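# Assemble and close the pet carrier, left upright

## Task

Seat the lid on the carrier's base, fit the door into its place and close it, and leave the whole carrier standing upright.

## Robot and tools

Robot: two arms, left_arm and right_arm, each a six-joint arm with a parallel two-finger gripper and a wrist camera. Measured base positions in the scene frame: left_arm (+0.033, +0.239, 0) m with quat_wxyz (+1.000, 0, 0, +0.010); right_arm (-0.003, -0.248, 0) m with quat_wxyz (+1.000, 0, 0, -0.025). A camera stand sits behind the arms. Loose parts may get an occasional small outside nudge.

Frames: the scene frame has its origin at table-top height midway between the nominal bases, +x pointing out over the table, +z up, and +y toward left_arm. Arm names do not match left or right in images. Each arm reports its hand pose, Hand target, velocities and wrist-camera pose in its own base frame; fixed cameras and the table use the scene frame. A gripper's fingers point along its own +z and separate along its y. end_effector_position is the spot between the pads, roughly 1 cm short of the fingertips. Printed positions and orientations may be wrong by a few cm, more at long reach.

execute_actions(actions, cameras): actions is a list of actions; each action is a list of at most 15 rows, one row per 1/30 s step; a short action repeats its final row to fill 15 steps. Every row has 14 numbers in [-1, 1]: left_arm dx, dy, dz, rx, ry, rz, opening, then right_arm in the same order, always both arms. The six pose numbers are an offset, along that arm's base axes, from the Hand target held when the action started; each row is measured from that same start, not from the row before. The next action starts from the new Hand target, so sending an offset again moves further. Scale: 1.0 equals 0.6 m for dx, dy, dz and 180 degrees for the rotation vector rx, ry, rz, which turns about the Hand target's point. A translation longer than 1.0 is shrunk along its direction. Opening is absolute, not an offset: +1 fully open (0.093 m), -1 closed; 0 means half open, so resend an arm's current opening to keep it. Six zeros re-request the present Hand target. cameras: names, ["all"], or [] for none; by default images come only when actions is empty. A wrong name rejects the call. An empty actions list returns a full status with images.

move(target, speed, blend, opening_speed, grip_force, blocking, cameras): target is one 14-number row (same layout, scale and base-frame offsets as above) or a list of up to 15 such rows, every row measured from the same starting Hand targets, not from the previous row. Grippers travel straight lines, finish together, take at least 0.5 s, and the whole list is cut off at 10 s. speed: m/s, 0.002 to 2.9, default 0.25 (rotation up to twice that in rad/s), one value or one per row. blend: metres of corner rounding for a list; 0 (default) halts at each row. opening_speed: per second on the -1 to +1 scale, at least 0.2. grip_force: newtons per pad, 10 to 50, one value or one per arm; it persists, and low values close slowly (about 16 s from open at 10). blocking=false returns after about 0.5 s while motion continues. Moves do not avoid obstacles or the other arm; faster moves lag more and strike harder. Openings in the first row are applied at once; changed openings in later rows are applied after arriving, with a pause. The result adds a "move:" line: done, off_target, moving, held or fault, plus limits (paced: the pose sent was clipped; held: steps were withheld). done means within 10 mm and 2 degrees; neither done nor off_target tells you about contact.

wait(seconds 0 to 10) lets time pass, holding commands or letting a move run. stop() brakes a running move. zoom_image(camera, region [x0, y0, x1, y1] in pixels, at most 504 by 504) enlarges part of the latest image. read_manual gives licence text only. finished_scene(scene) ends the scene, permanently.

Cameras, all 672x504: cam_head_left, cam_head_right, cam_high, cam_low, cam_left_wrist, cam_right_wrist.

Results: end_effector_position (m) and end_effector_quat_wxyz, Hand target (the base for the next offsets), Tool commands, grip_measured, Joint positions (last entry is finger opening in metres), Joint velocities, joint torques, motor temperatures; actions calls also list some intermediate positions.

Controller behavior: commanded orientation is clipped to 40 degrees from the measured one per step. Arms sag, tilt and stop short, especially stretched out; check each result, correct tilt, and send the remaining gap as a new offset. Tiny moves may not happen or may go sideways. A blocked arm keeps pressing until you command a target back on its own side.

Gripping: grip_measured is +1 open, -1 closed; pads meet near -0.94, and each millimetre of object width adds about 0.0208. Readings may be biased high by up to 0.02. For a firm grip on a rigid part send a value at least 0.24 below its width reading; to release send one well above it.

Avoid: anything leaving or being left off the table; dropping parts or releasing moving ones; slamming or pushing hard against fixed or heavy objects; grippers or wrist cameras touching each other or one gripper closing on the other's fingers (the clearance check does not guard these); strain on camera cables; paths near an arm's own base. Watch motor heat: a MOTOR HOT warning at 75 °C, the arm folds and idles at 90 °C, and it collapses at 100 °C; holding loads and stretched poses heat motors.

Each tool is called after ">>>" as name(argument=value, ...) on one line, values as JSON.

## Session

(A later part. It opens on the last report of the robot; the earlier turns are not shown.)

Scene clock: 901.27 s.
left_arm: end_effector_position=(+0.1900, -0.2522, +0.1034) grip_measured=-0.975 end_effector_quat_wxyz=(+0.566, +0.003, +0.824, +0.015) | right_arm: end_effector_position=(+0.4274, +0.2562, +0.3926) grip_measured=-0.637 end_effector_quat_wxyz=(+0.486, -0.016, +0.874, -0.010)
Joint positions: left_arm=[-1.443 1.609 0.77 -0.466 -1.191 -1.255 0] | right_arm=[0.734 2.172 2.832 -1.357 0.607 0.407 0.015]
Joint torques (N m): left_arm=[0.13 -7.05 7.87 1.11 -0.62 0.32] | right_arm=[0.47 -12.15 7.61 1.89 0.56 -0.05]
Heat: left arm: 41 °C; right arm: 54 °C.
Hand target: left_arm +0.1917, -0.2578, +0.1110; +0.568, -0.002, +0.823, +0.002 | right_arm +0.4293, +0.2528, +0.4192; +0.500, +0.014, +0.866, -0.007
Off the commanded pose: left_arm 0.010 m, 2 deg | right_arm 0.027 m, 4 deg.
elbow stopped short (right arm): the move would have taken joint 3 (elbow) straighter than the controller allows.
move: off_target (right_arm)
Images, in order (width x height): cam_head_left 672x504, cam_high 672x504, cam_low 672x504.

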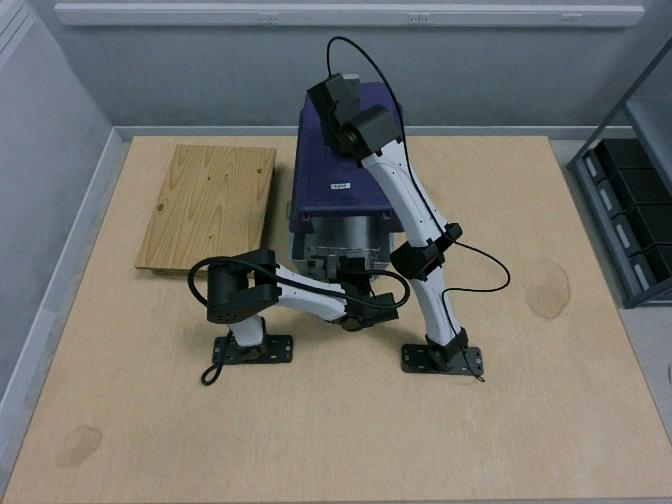

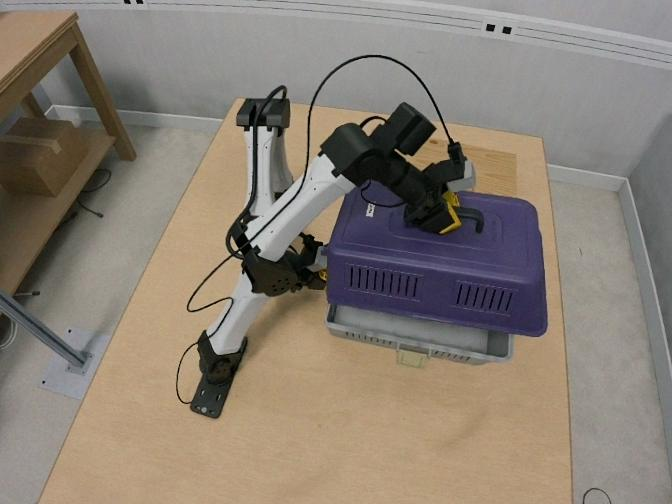

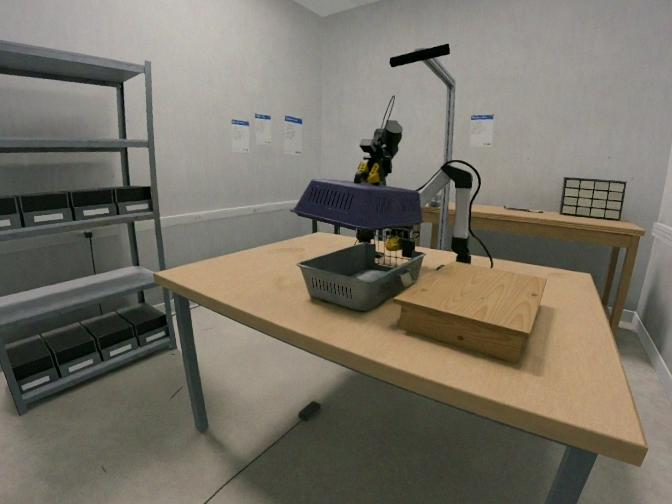

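>>> move(target=[[0,0,0,0,0,0,-1,-0.025,-0.013,-0.12,0,0,-0.0143,-0.95]], speed=0.08, cameras=["cam_head_left","cam_high","cam_low"])

>>> zoom_image(camera="cam_low", region=[220, 150, 450, 320])

>>> zoom_image(camera="cam_head_left", region=[290, 200, 400, 300])

Scene clock: 934.33 s.
left_arm: end_effector_position=(+0.1901, -0.2532, +0.1036) grip_measured=-0.975 end_effector_quat_wxyz=(+0.566, +0.003, +0.824, +0.013) | right_arm: end_effector_position=(+0.4200, +0.2464, +0.3091) grip_measured=-0.638 end_effector_quat_wxyz=(+0.460, +0.021, +0.887, -0.044)
Joint positions: left_arm=[-1.443 1.609 0.77 -0.459 -1.19 -1.25 0] | right_arm=[0.748 1.888 2.036 -0.972 0.675 0.521 0.015]
Joint torques (N m): left_arm=[0.14 -7.05 7.86 1.04 -0.63 0.28] | right_arm=[1.26 -15.57 6.75 1.76 0.52 -0.23]
Heat: left arm: 41 °C; right arm: 54 °C.
Hand target: left_arm +0.1917, -0.2578, +0.1110; +0.568, -0.002, +0.823, +0.002 | right_arm +0.4144, +0.2449, +0.3472; +0.500, +0.033, +0.865, -0.019
Off the commanded pose: left_arm 0.009 m, 1 deg | right_arm 0.039 m, 6 deg.
move: off_target (right_arm)
Images, in order (width x height): cam_head_left 672x504, cam_high 672x504, cam_low 672x504.

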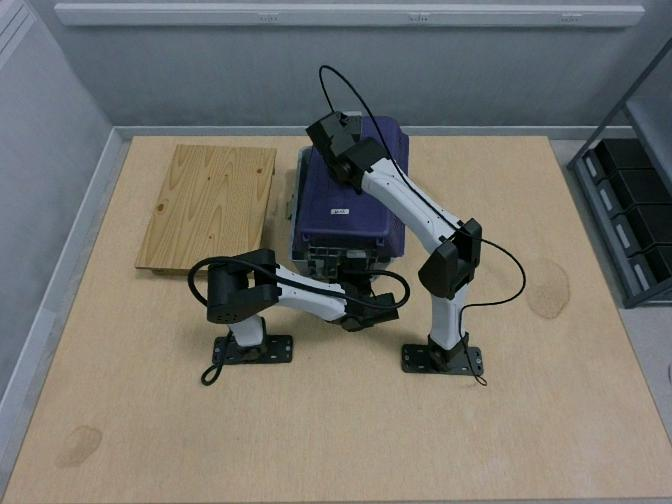

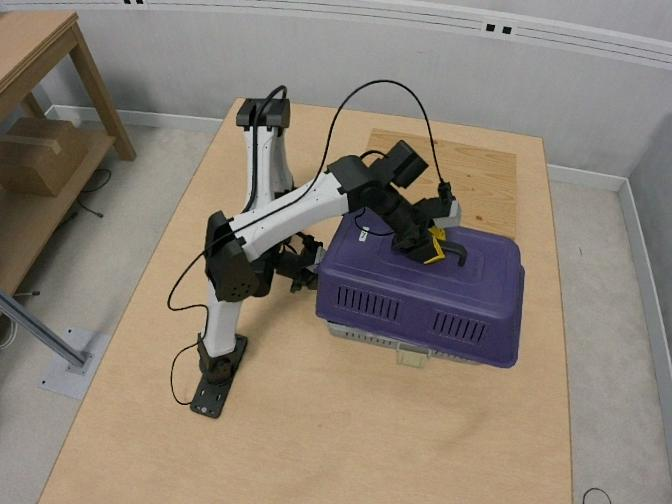

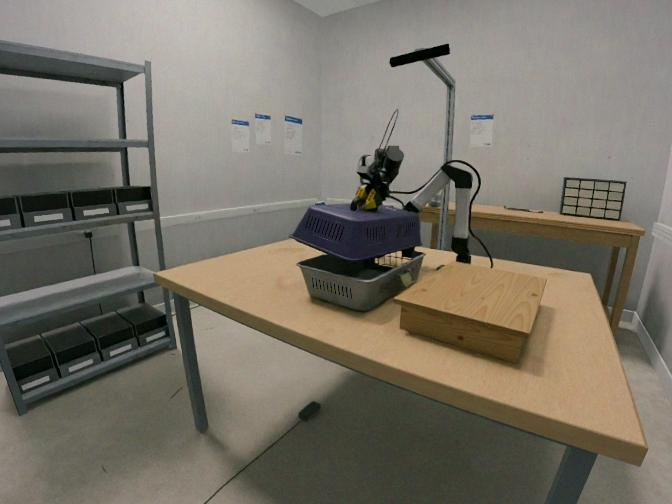

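Scaled by 2.191 from the camera's 672x504 image, which has a finer 960x720 frame.

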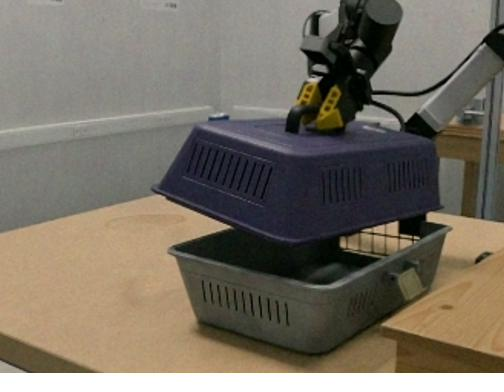

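Scaled by 4.582 from the camera's 672x504 image, which has a finer 960x720 frame.

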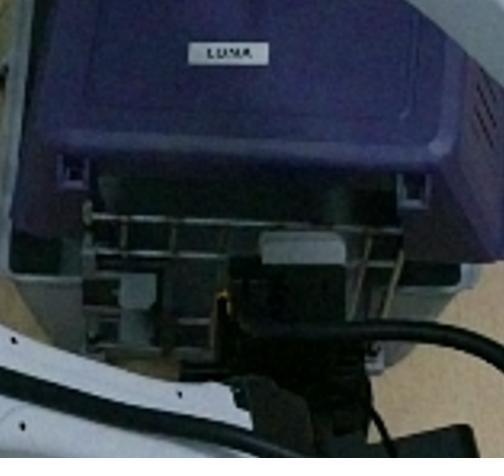

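>>> move(target=[[0,0,0,0,0,0,-1,0,0.015,0,0.024,-0.003,0.026,-0.95]], speed=0.08, cameras=["cam_head_left","cam_high","cam_low"])

>>> zoom_image(camera="cam_low", region=[220, 150, 450, 320])

>>> zoom_image(camera="cam_head_left", region=[290, 200, 400, 300])

Scene clock: 964.30 s.
left_arm: end_effector_position=(+0.1901, -0.2532, +0.1036) grip_measured=-0.975 end_effector_quat_wxyz=(+0.566, +0.003, +0.824, +0.014) | right_arm: end_effector_position=(+0.4192, +0.2512, +0.3111) grip_measured=-0.638 end_effector_quat_wxyz=(+0.472, +0.012, +0.881, -0.010)
Joint positions: left_arm=[-1.443 1.609 0.77 -0.458 -1.19 -1.249 0] | right_arm=[0.743 1.83 1.938 -0.859 0.624 0.49 0.015]
Joint torques (N m): left_arm=[0.16 -7.05 7.83 1.04 -0.63 0.27] | right_arm=[0.43 -15.17 7.04 1.89 -0.01 -0.23]
Motor temperatures (°C): left_arm=[28 40 41 30 29 27 27] | right_arm=[27 70 52 37 25 28 28]
Heat: left arm: 41 °C; right arm: 70 °C.
Hand target: left_arm +0.1917, -0.2577, +0.1110; +0.568, -0.002, +0.823, +0.002 | right_arm +0.4143, +0.2540, +0.3472; +0.503, +0.017, +0.863, +0.035
Off the commanded pose: left_arm 0.009 m, 1 deg | right_arm 0.036 m, 7 deg.
move: off_target (right_arm)
Images, in order (width x height): cam_head_left 672x504, cam_high 672x504, cam_low 672x504.

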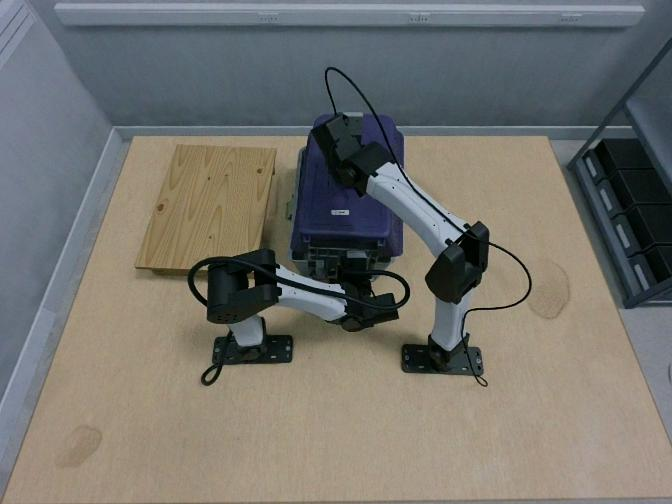

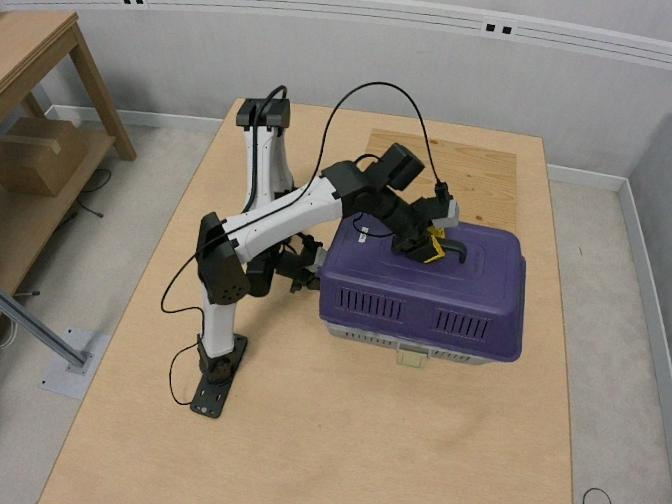

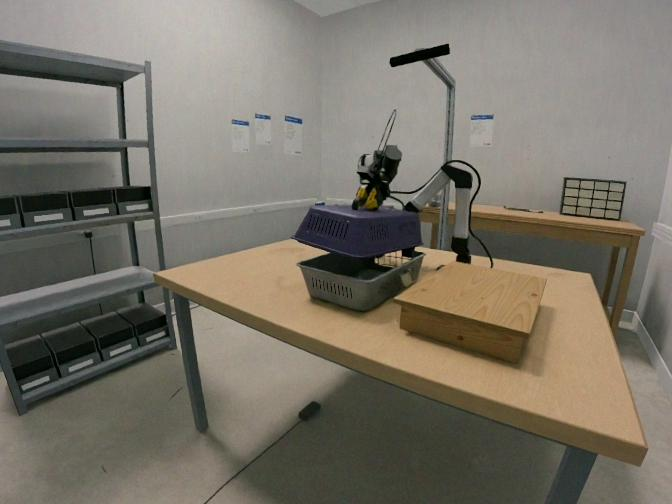

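Scaled by 2.191 from the camera's 672x504 image, which has a finer 960x720 frame.

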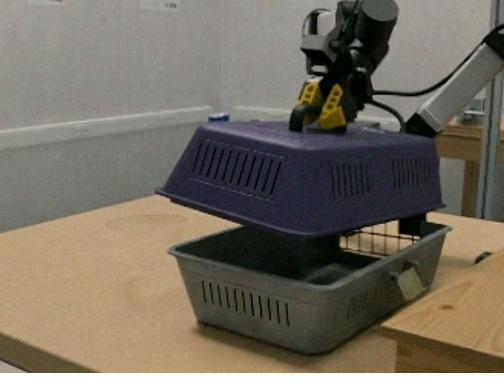

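Scaled by 4.582 from the camera's 672x504 image, which has a finer 960x720 frame.

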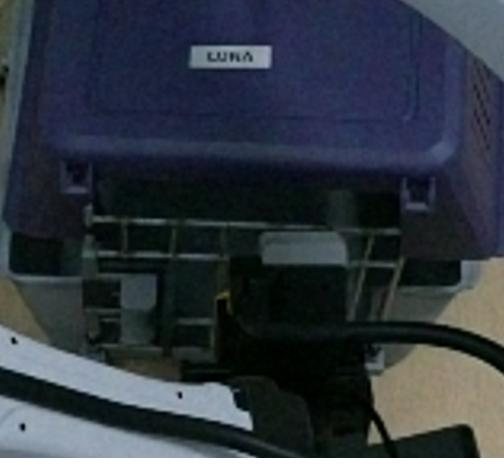

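>>> move(target=[[0,0,0,0,0,0,-1,0.004,0.01,-0.04,0,0,0.009,-0.95]], speed=0.08, cameras=["cam_head_left","cam_low"])

>>> zoom_image(camera="cam_head_left", region=[290, 210, 390, 300])

>>> zoom_image(camera="cam_low", region=[220, 150, 450, 320])

Scene clock: 979.57 s.
left_arm: end_effector_position=(+0.1901, -0.2534, +0.1036) grip_measured=-0.975 end_effector_quat_wxyz=(+0.566, +0.003, +0.824, +0.013) | right_arm: end_effector_position=(+0.4229, +0.2543, +0.2950) grip_measured=-0.638 end_effector_quat_wxyz=(+0.480, +0.012, +0.877, +0.006)
Joint positions: left_arm=[-1.443 1.609 0.77 -0.457 -1.19 -1.249 0] | right_arm=[0.736 1.797 1.81 -0.727 0.603 0.482 0.015]
Joint torques (N m): left_arm=[0.14 -7.06 7.84 1.02 -0.65 0.27] | right_arm=[0.85 -14.3 6.75 1.82 -0.03 -0.39]
Motor temperatures (°C): left_arm=[28 40 41 30 29 27 27] | right_arm=[27 68 52 38 24 28 28]
Heat: left arm: 41 °C; right arm: 68 °C.
Hand target: left_arm +0.1917, -0.2577, +0.1110; +0.568, -0.002, +0.823, +0.002 | right_arm +0.4168, +0.2599, +0.3231; +0.502, +0.005, +0.864, +0.042
Off the commanded pose: left_arm 0.009 m, 1 deg | right_arm 0.029 m, 5 deg.
move: off_target (right_arm)
Images, in order (width x height): cam_head_left 672x504, cam_low 672x504.

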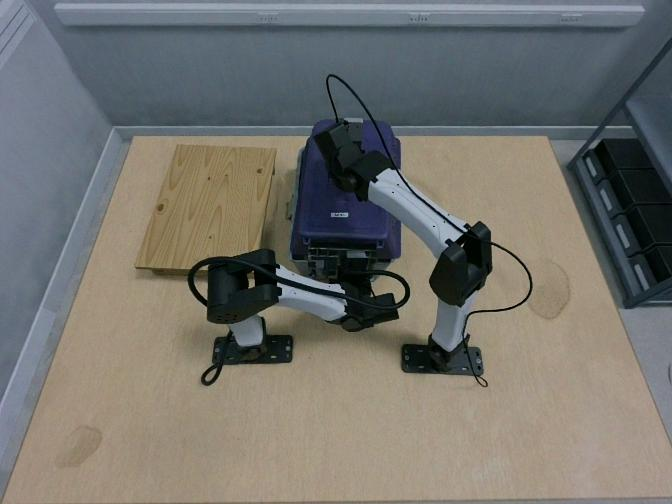

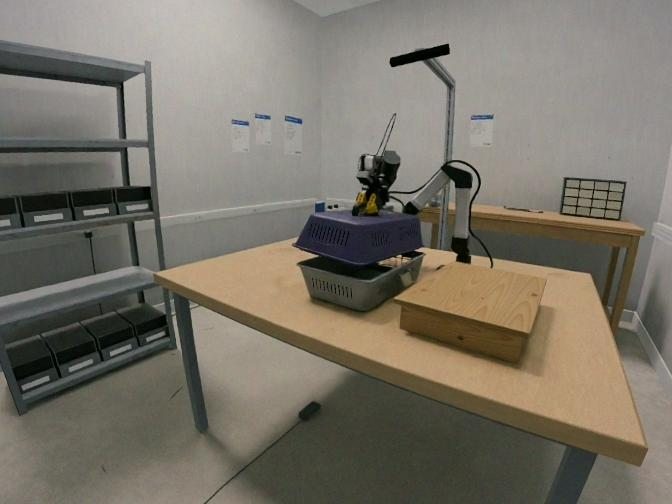

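Scaled by 5.040 from the camera's 672x504 image, which has a finer 960x720 frame.

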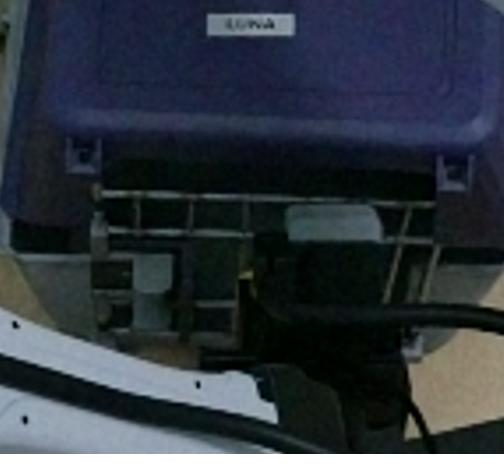

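Scaled by 2.191 from the camera's 672x504 image, which has a finer 960x720 frame.

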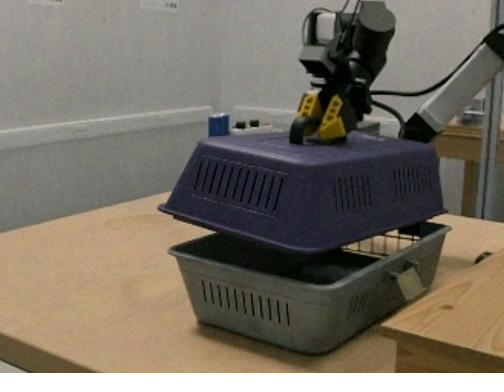

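>>> zoom_image(camera="cam_head_left", region=[300, 230, 345, 265])

>>> zoom_image(camera="cam_head_left", region=[355, 230, 400, 265])

Scaled by 11.200 from the camera's 672x504 image, which has a finer 960x720 frame.

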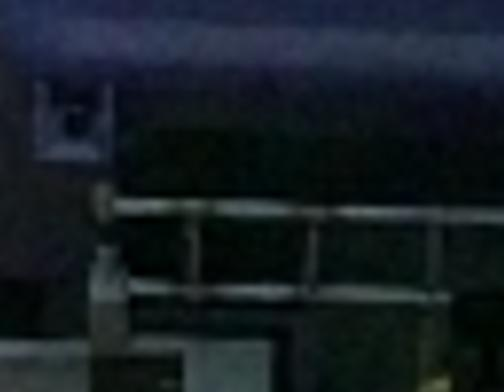

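Scaled by 11.200 from the camera's 672x504 image, which has a finer 960x720 frame.

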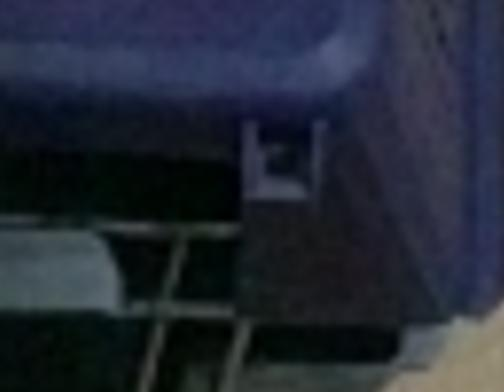

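>>> execute_actions(actions=[])

>>> zoom_image(camera="cam_high", region=[300, 200, 400, 350])

>>> zoom_image(camera="cam_left_wrist", region=[0, 0, 672, 504])

>>> zoom_image(camera="cam_head_right", region=[290, 200, 400, 290])

Scene clock: 1034.00 s.
left_arm: end_effector_position=(+0.1901, -0.2535, +0.1035) grip_measured=-0.975 end_effector_quat_wxyz=(+0.566, +0.003, +0.824, +0.013) | right_arm: end_effector_position=(+0.4229, +0.2544, +0.2951) grip_measured=-0.638 end_effector_quat_wxyz=(+0.480, +0.012, +0.877, +0.006)
Joint positions: left_arm=[-1.443 1.609 0.77 -0.456 -1.189 -1.249 0] | right_arm=[0.736 1.797 1.81 -0.727 0.602 0.482 0.015]
Joint velocities: left_arm=[within noise] | right_arm=[-0.012 -0.007 -0.017 -0.154 0.11 -0.007 0]
Joint torques (N m): left_arm=[0.16 -7.05 7.83 1.02 -0.63 0.27] | right_arm=[0.85 -14.28 6.72 1.83 -0.05 -0.37]
Motor temperatures (°C): left_arm=[28 40 41 30 29 27 27] | right_arm=[27 67 53 39 24 28 28]
Heat: left arm: 41 °C; right arm: 67 °C.
Hand target: left_arm +0.1917, -0.2578, +0.1110; +0.567, -0.002, +0.823, +0.002 | right_arm +0.4168, +0.2600, +0.3231; +0.502, +0.005, +0.864, +0.042
Tool commands: left_gripper/opening=-1.0 right_gripper/opening=-0.95
Off the commanded pose: left_arm 0.009 m, 1 deg | right_arm 0.029 m, 5 deg.

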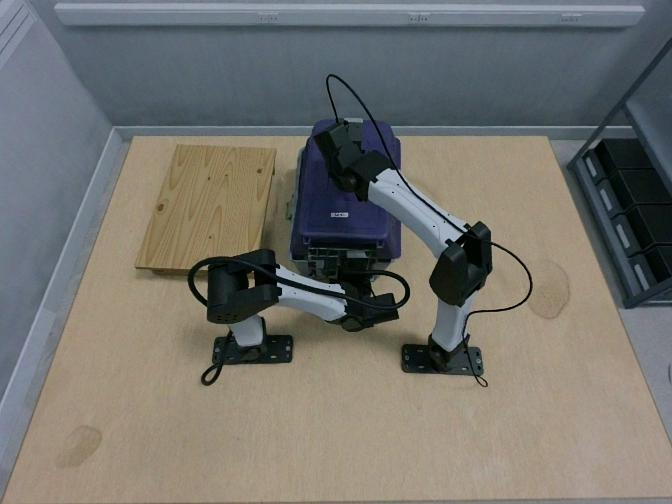

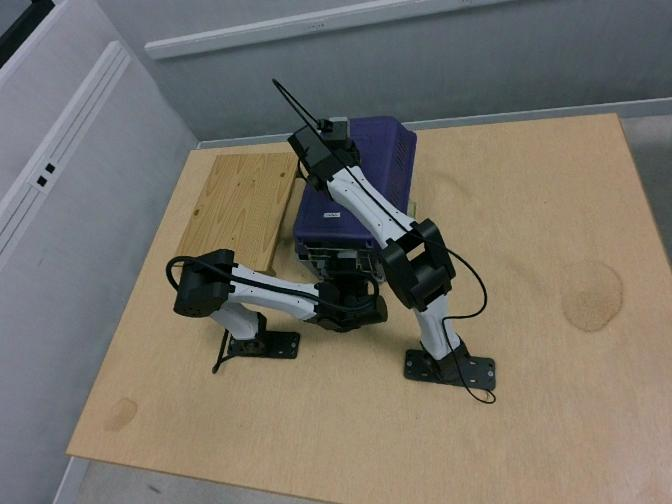

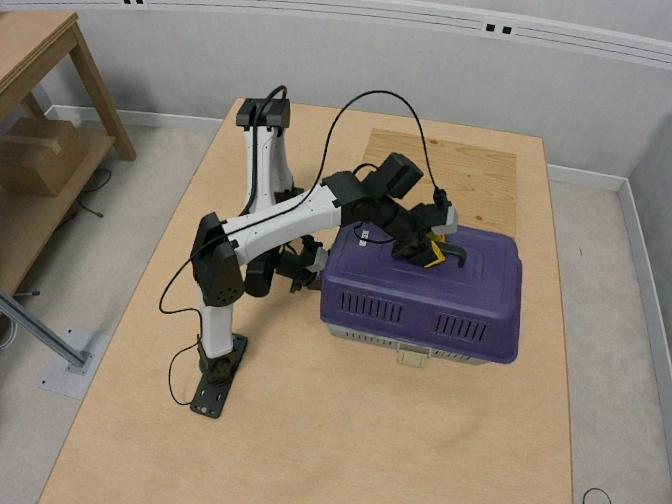

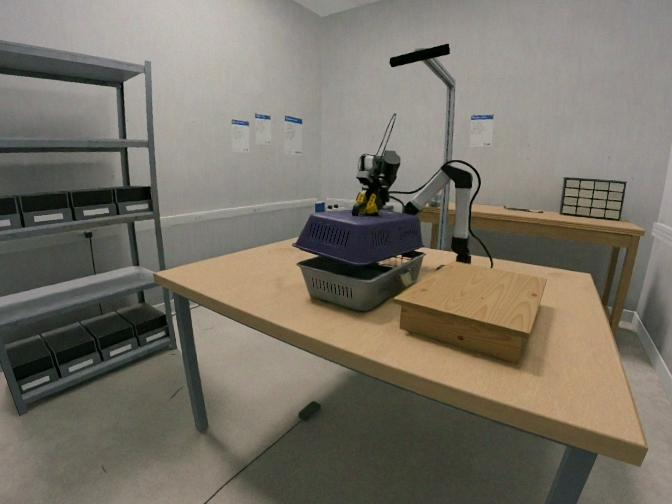

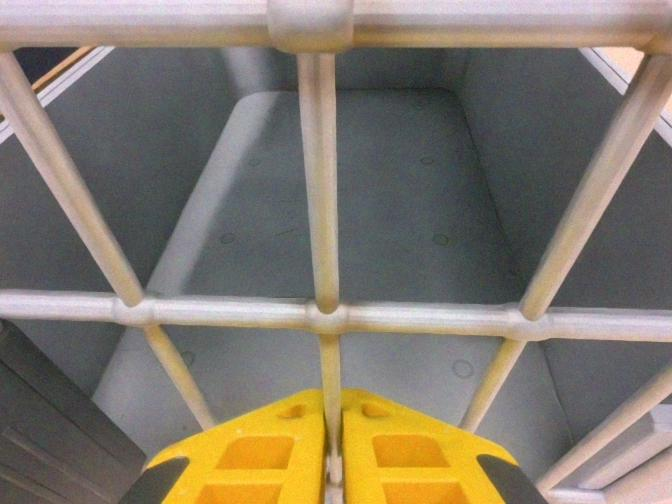

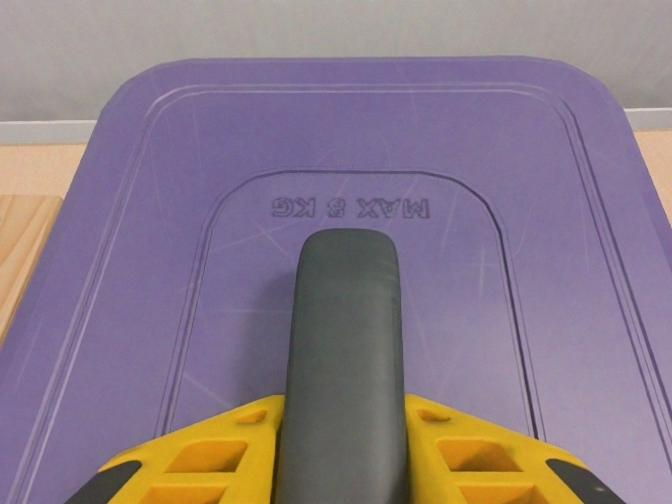

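Scaled by 3.360 from the camera's 672x504 image, which has a finer 960x720 frame.

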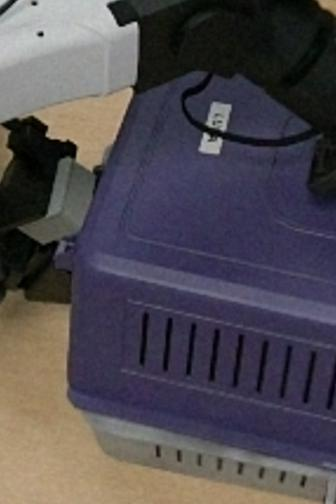

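Region (0, 0, 672, 504) is 672x504 pixels. A region can be at most 504 by 504 pixels.

Scaled by 4.582 from the camera's 672x504 image, which has a finer 960x720 frame.

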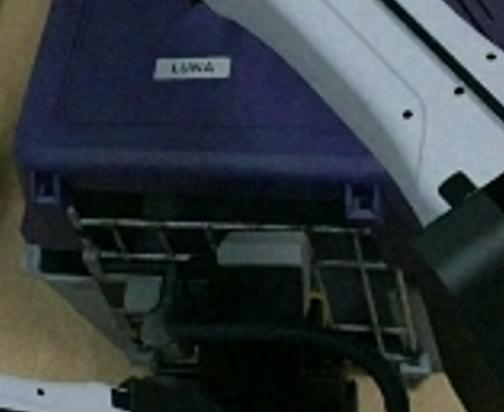

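>>> zoom_image(camera="cam_head_left", region=[275, 110, 415, 280])

>>> zoom_image(camera="cam_high", region=[300, 220, 540, 380])

>>> zoom_image(camera="cam_low", region=[280, 200, 440, 320])

Scaled by 2.965 from the camera's 672x504 image, which has a finer 960x720 frame.

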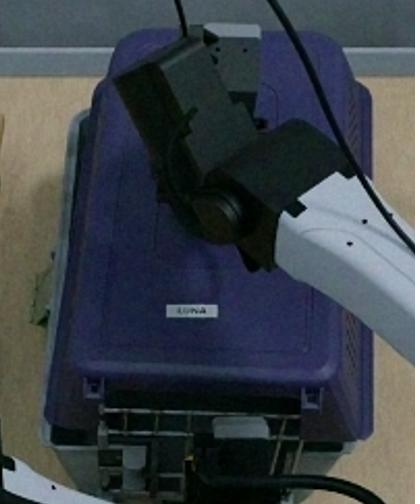

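Scaled by 2.100 from the camera's 672x504 image, which has a finer 960x720 frame.

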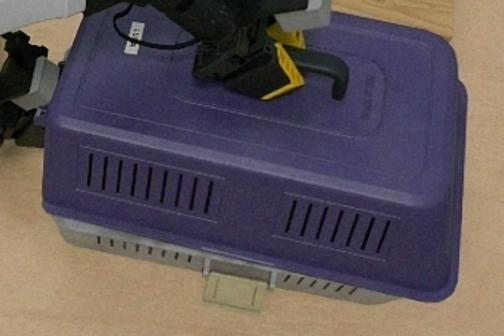

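Scaled by 3.150 from the camera's 672x504 image, which has a finer 960x720 frame.

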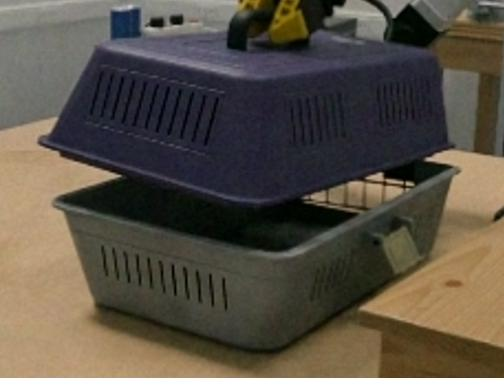

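>>> move(target=[[0,0,0,0,0,0,-1,0.002,0.028,0.01,0,0.012,0.029,-0.95]], speed=0.08, cameras=["cam_head_left","cam_low","cam_high"])

>>> zoom_image(camera="cam_head_left", region=[275, 110, 415, 280])

>>> zoom_image(camera="cam_head_left", region=[295, 220, 395, 280])

>>> zoom_image(camera="cam_high", region=[300, 220, 540, 380])

>>> zoom_image(camera="cam_low", region=[280, 200, 440, 320])

Scene clock: 1111.83 s.
left_arm: end_effector_position=(+0.1901, -0.2550, +0.1035) grip_measured=-0.975 end_effector_quat_wxyz=(+0.566, +0.002, +0.825, +0.009) | right_arm: end_effector_position=(+0.4180, +0.2643, +0.3025) grip_measured=-0.638 end_effector_quat_wxyz=(+0.465, -0.021, +0.884, +0.027)
Joint positions: left_arm=[-1.443 1.609 0.77 -0.446 -1.187 -1.245 0] | right_arm=[0.735 1.801 1.864 -0.775 0.525 0.443 0.015]
Joint torques (N m): left_arm=[0.16 -7.08 7.82 0.94 -0.67 0.23] | right_arm=[0.69 -11.06 10.44 1.73 -0.19 -0.41]
Motor temperatures (°C): left_arm=[28 40 41 30 29 27 27] | right_arm=[27 69 53 39 24 27 28]
Heat: left arm: 41 °C; right arm: 69 °C.
Hand target: left_arm +0.1917, -0.2578, +0.1110; +0.568, -0.002, +0.823, +0.002 | right_arm +0.4180, +0.2768, +0.3292; +0.484, -0.034, +0.872, +0.064
Off the commanded pose: left_arm 0.008 m, 1 deg | right_arm 0.029 m, 5 deg.
move: off_target (right_arm)
Images, in order (width x height): cam_head_left 672x504, cam_high 672x504, cam_low 672x504.

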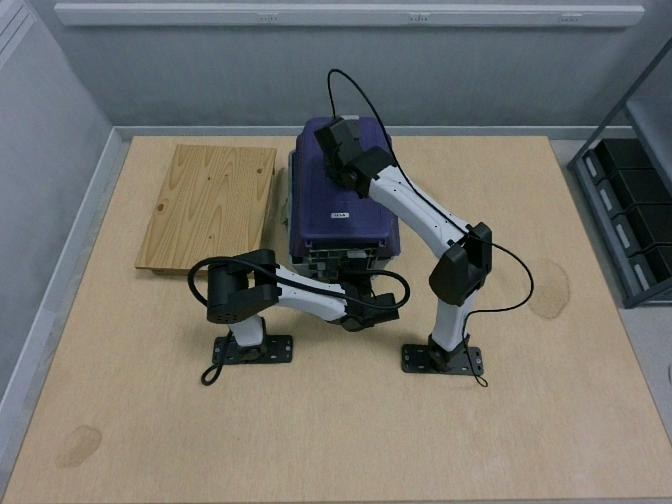

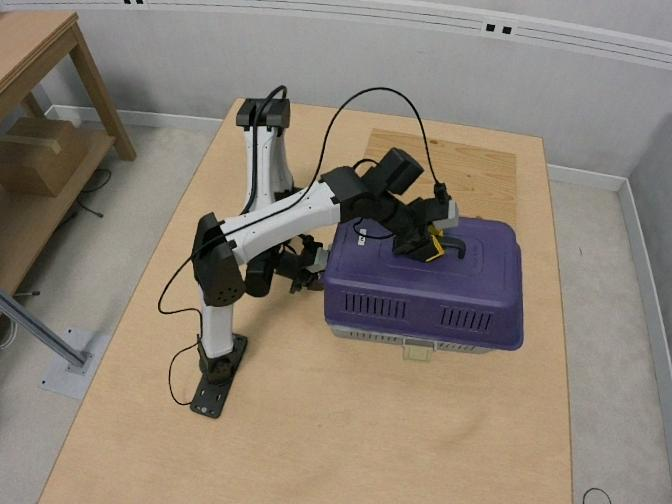

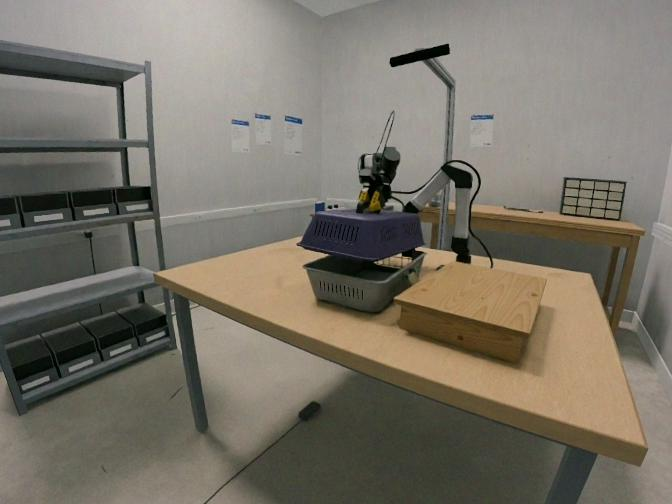

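Scaled by 2.965 from the camera's 672x504 image, which has a finer 960x720 frame.

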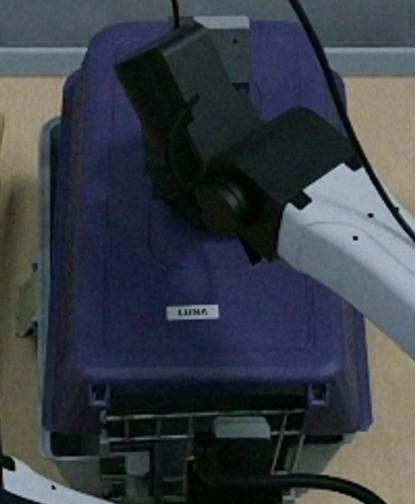

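Scaled by 5.040 from the camera's 672x504 image, which has a finer 960x720 frame.

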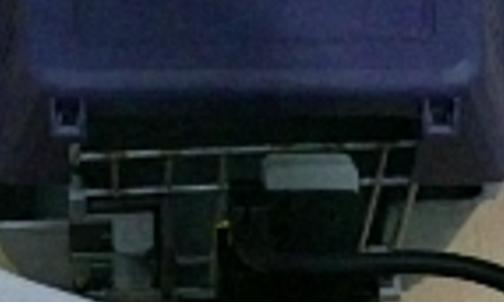

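Scaled by 2.100 from the camera's 672x504 image, which has a finer 960x720 frame.

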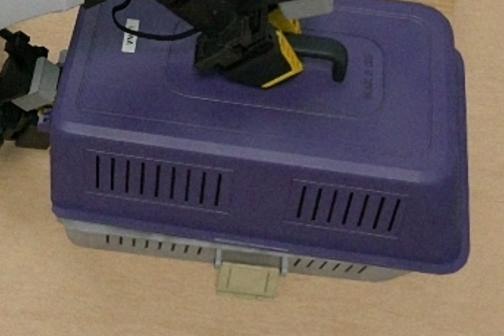

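Scaled by 3.150 from the camera's 672x504 image, which has a finer 960x720 frame.

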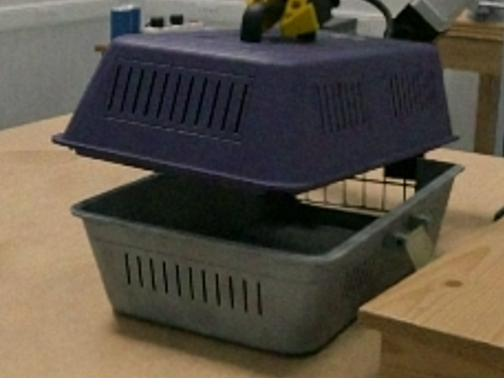

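>>> move(target=[[0,0,0,0,0,0,-1,0.002,-0.01,0.1,0,0,-0.01,-0.95]], speed=0.08, cameras=["all"])

>>> zoom_image(camera="cam_head_left", region=[275, 110, 415, 280])

>>> zoom_image(camera="cam_head_left", region=[295, 210, 395, 290])

>>> zoom_image(camera="cam_low", region=[280, 180, 440, 320])

Scene clock: 1124.10 s.
left_arm: end_effector_position=(+0.1912, -0.2556, +0.1041) grip_measured=-0.975 end_effector_quat_wxyz=(+0.567, -0.002, +0.824, +0.007) | right_arm: end_effector_position=(+0.4156, +0.2690, +0.3626) grip_measured=-0.640 end_effector_quat_wxyz=(+0.452, -0.033, +0.891, +0.034)
Joint positions: left_arm=[-1.44 1.609 0.77 -0.436 -1.188 -1.244 0] | right_arm=[0.735 1.975 2.397 -1.152 0.491 0.439 0.014]
Joint torques (N m): left_arm=[-0.14 -7.09 7.8 0.84 -0.64 0.22] | right_arm=[0.31 -11.62 8.46 1.92 0.29 -0.13]
Motor temperatures (°C): left_arm=[28 40 41 30 29 27 27] | right_arm=[27 68 53 39 24 27 28]
Heat: left arm: 41 °C; right arm: 68 °C.
Hand target: left_arm +0.1917, -0.2577, +0.1110; +0.568, -0.002, +0.823, +0.002 | right_arm +0.4192, +0.2708, +0.3892; +0.485, -0.020, +0.873, +0.057
Off the commanded pose: left_arm 0.007 m, 1 deg | right_arm 0.027 m, 5 deg.
move: off_target (right_arm)

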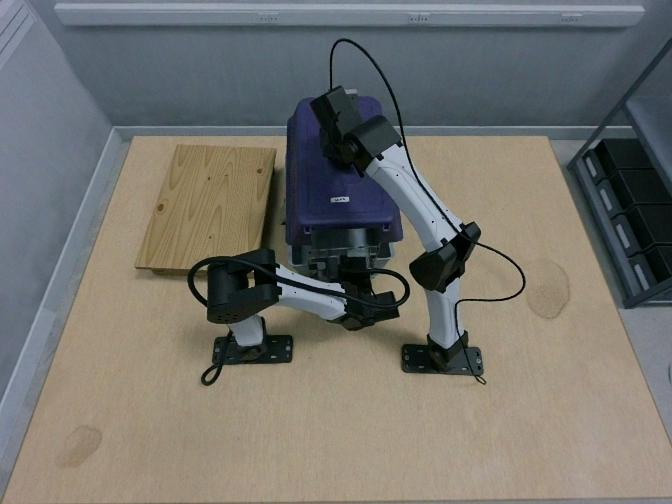

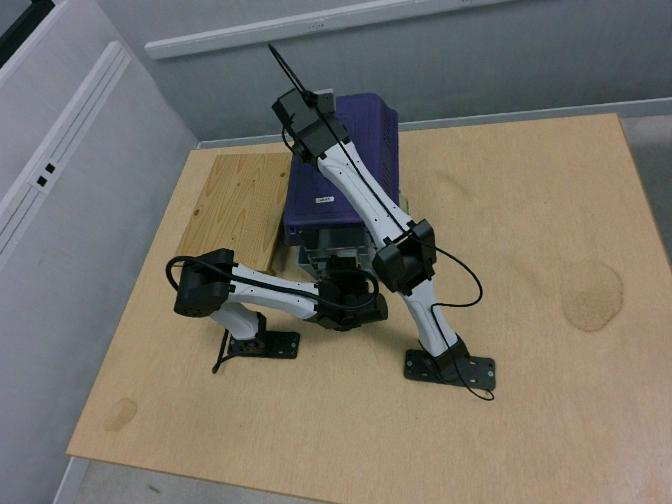

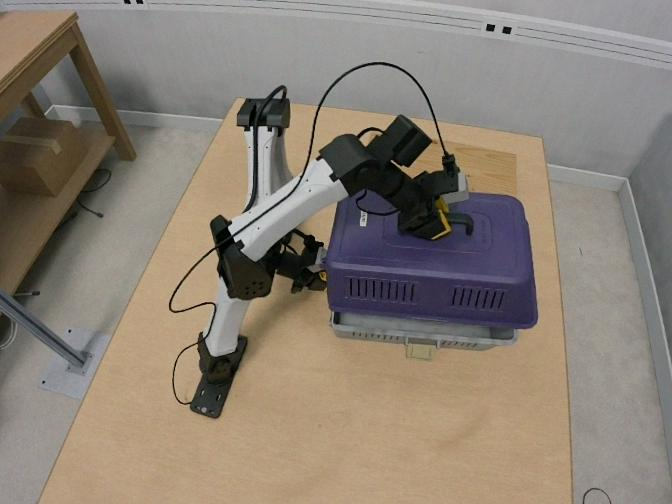

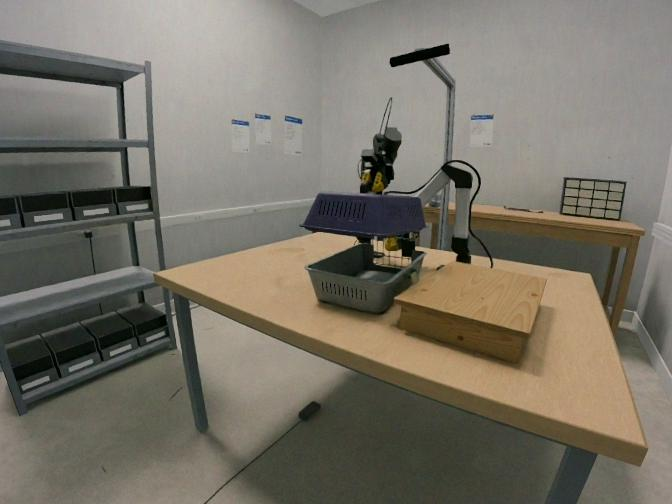

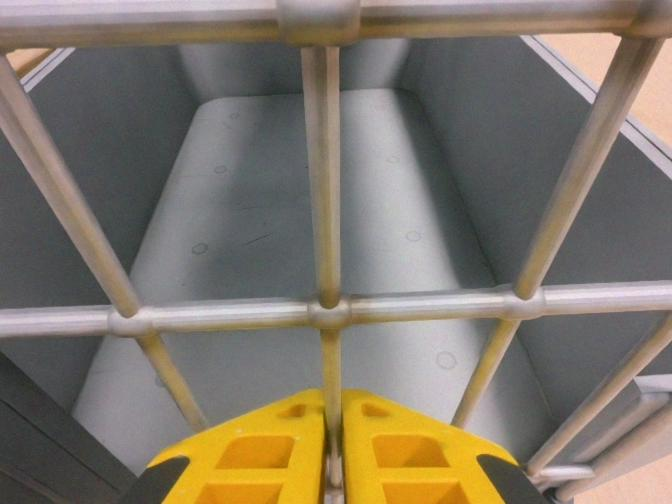

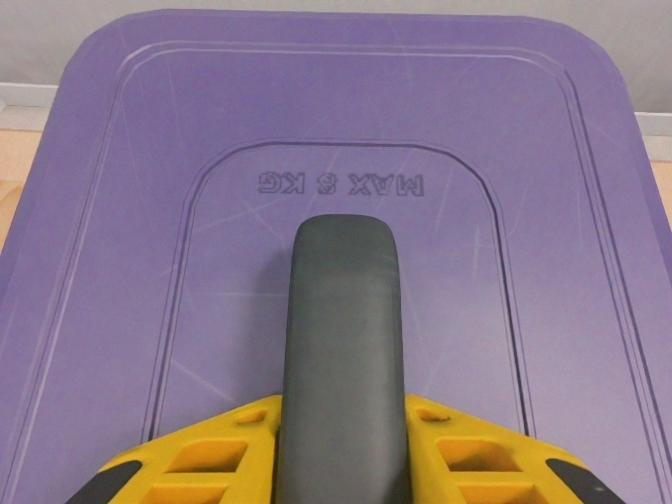

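Scaled by 2.965 from the camera's 672x504 image, which has a finer 960x720 frame.

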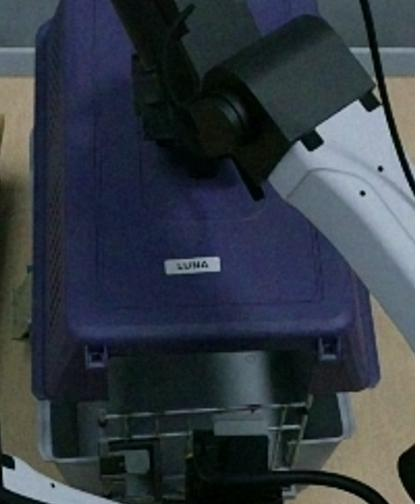

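Scaled by 5.040 from the camera's 672x504 image, which has a finer 960x720 frame.

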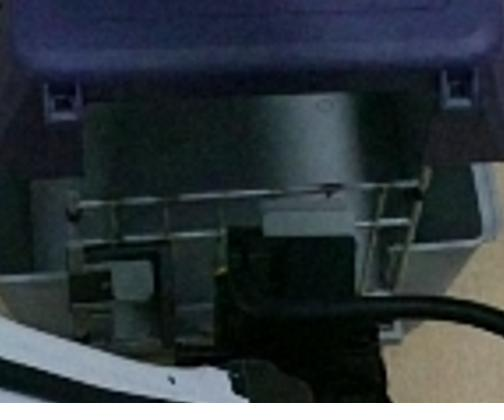

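Scaled by 3.150 from the camera's 672x504 image, which has a finer 960x720 frame.

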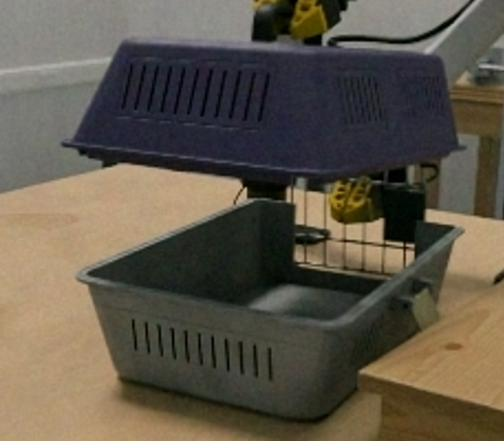

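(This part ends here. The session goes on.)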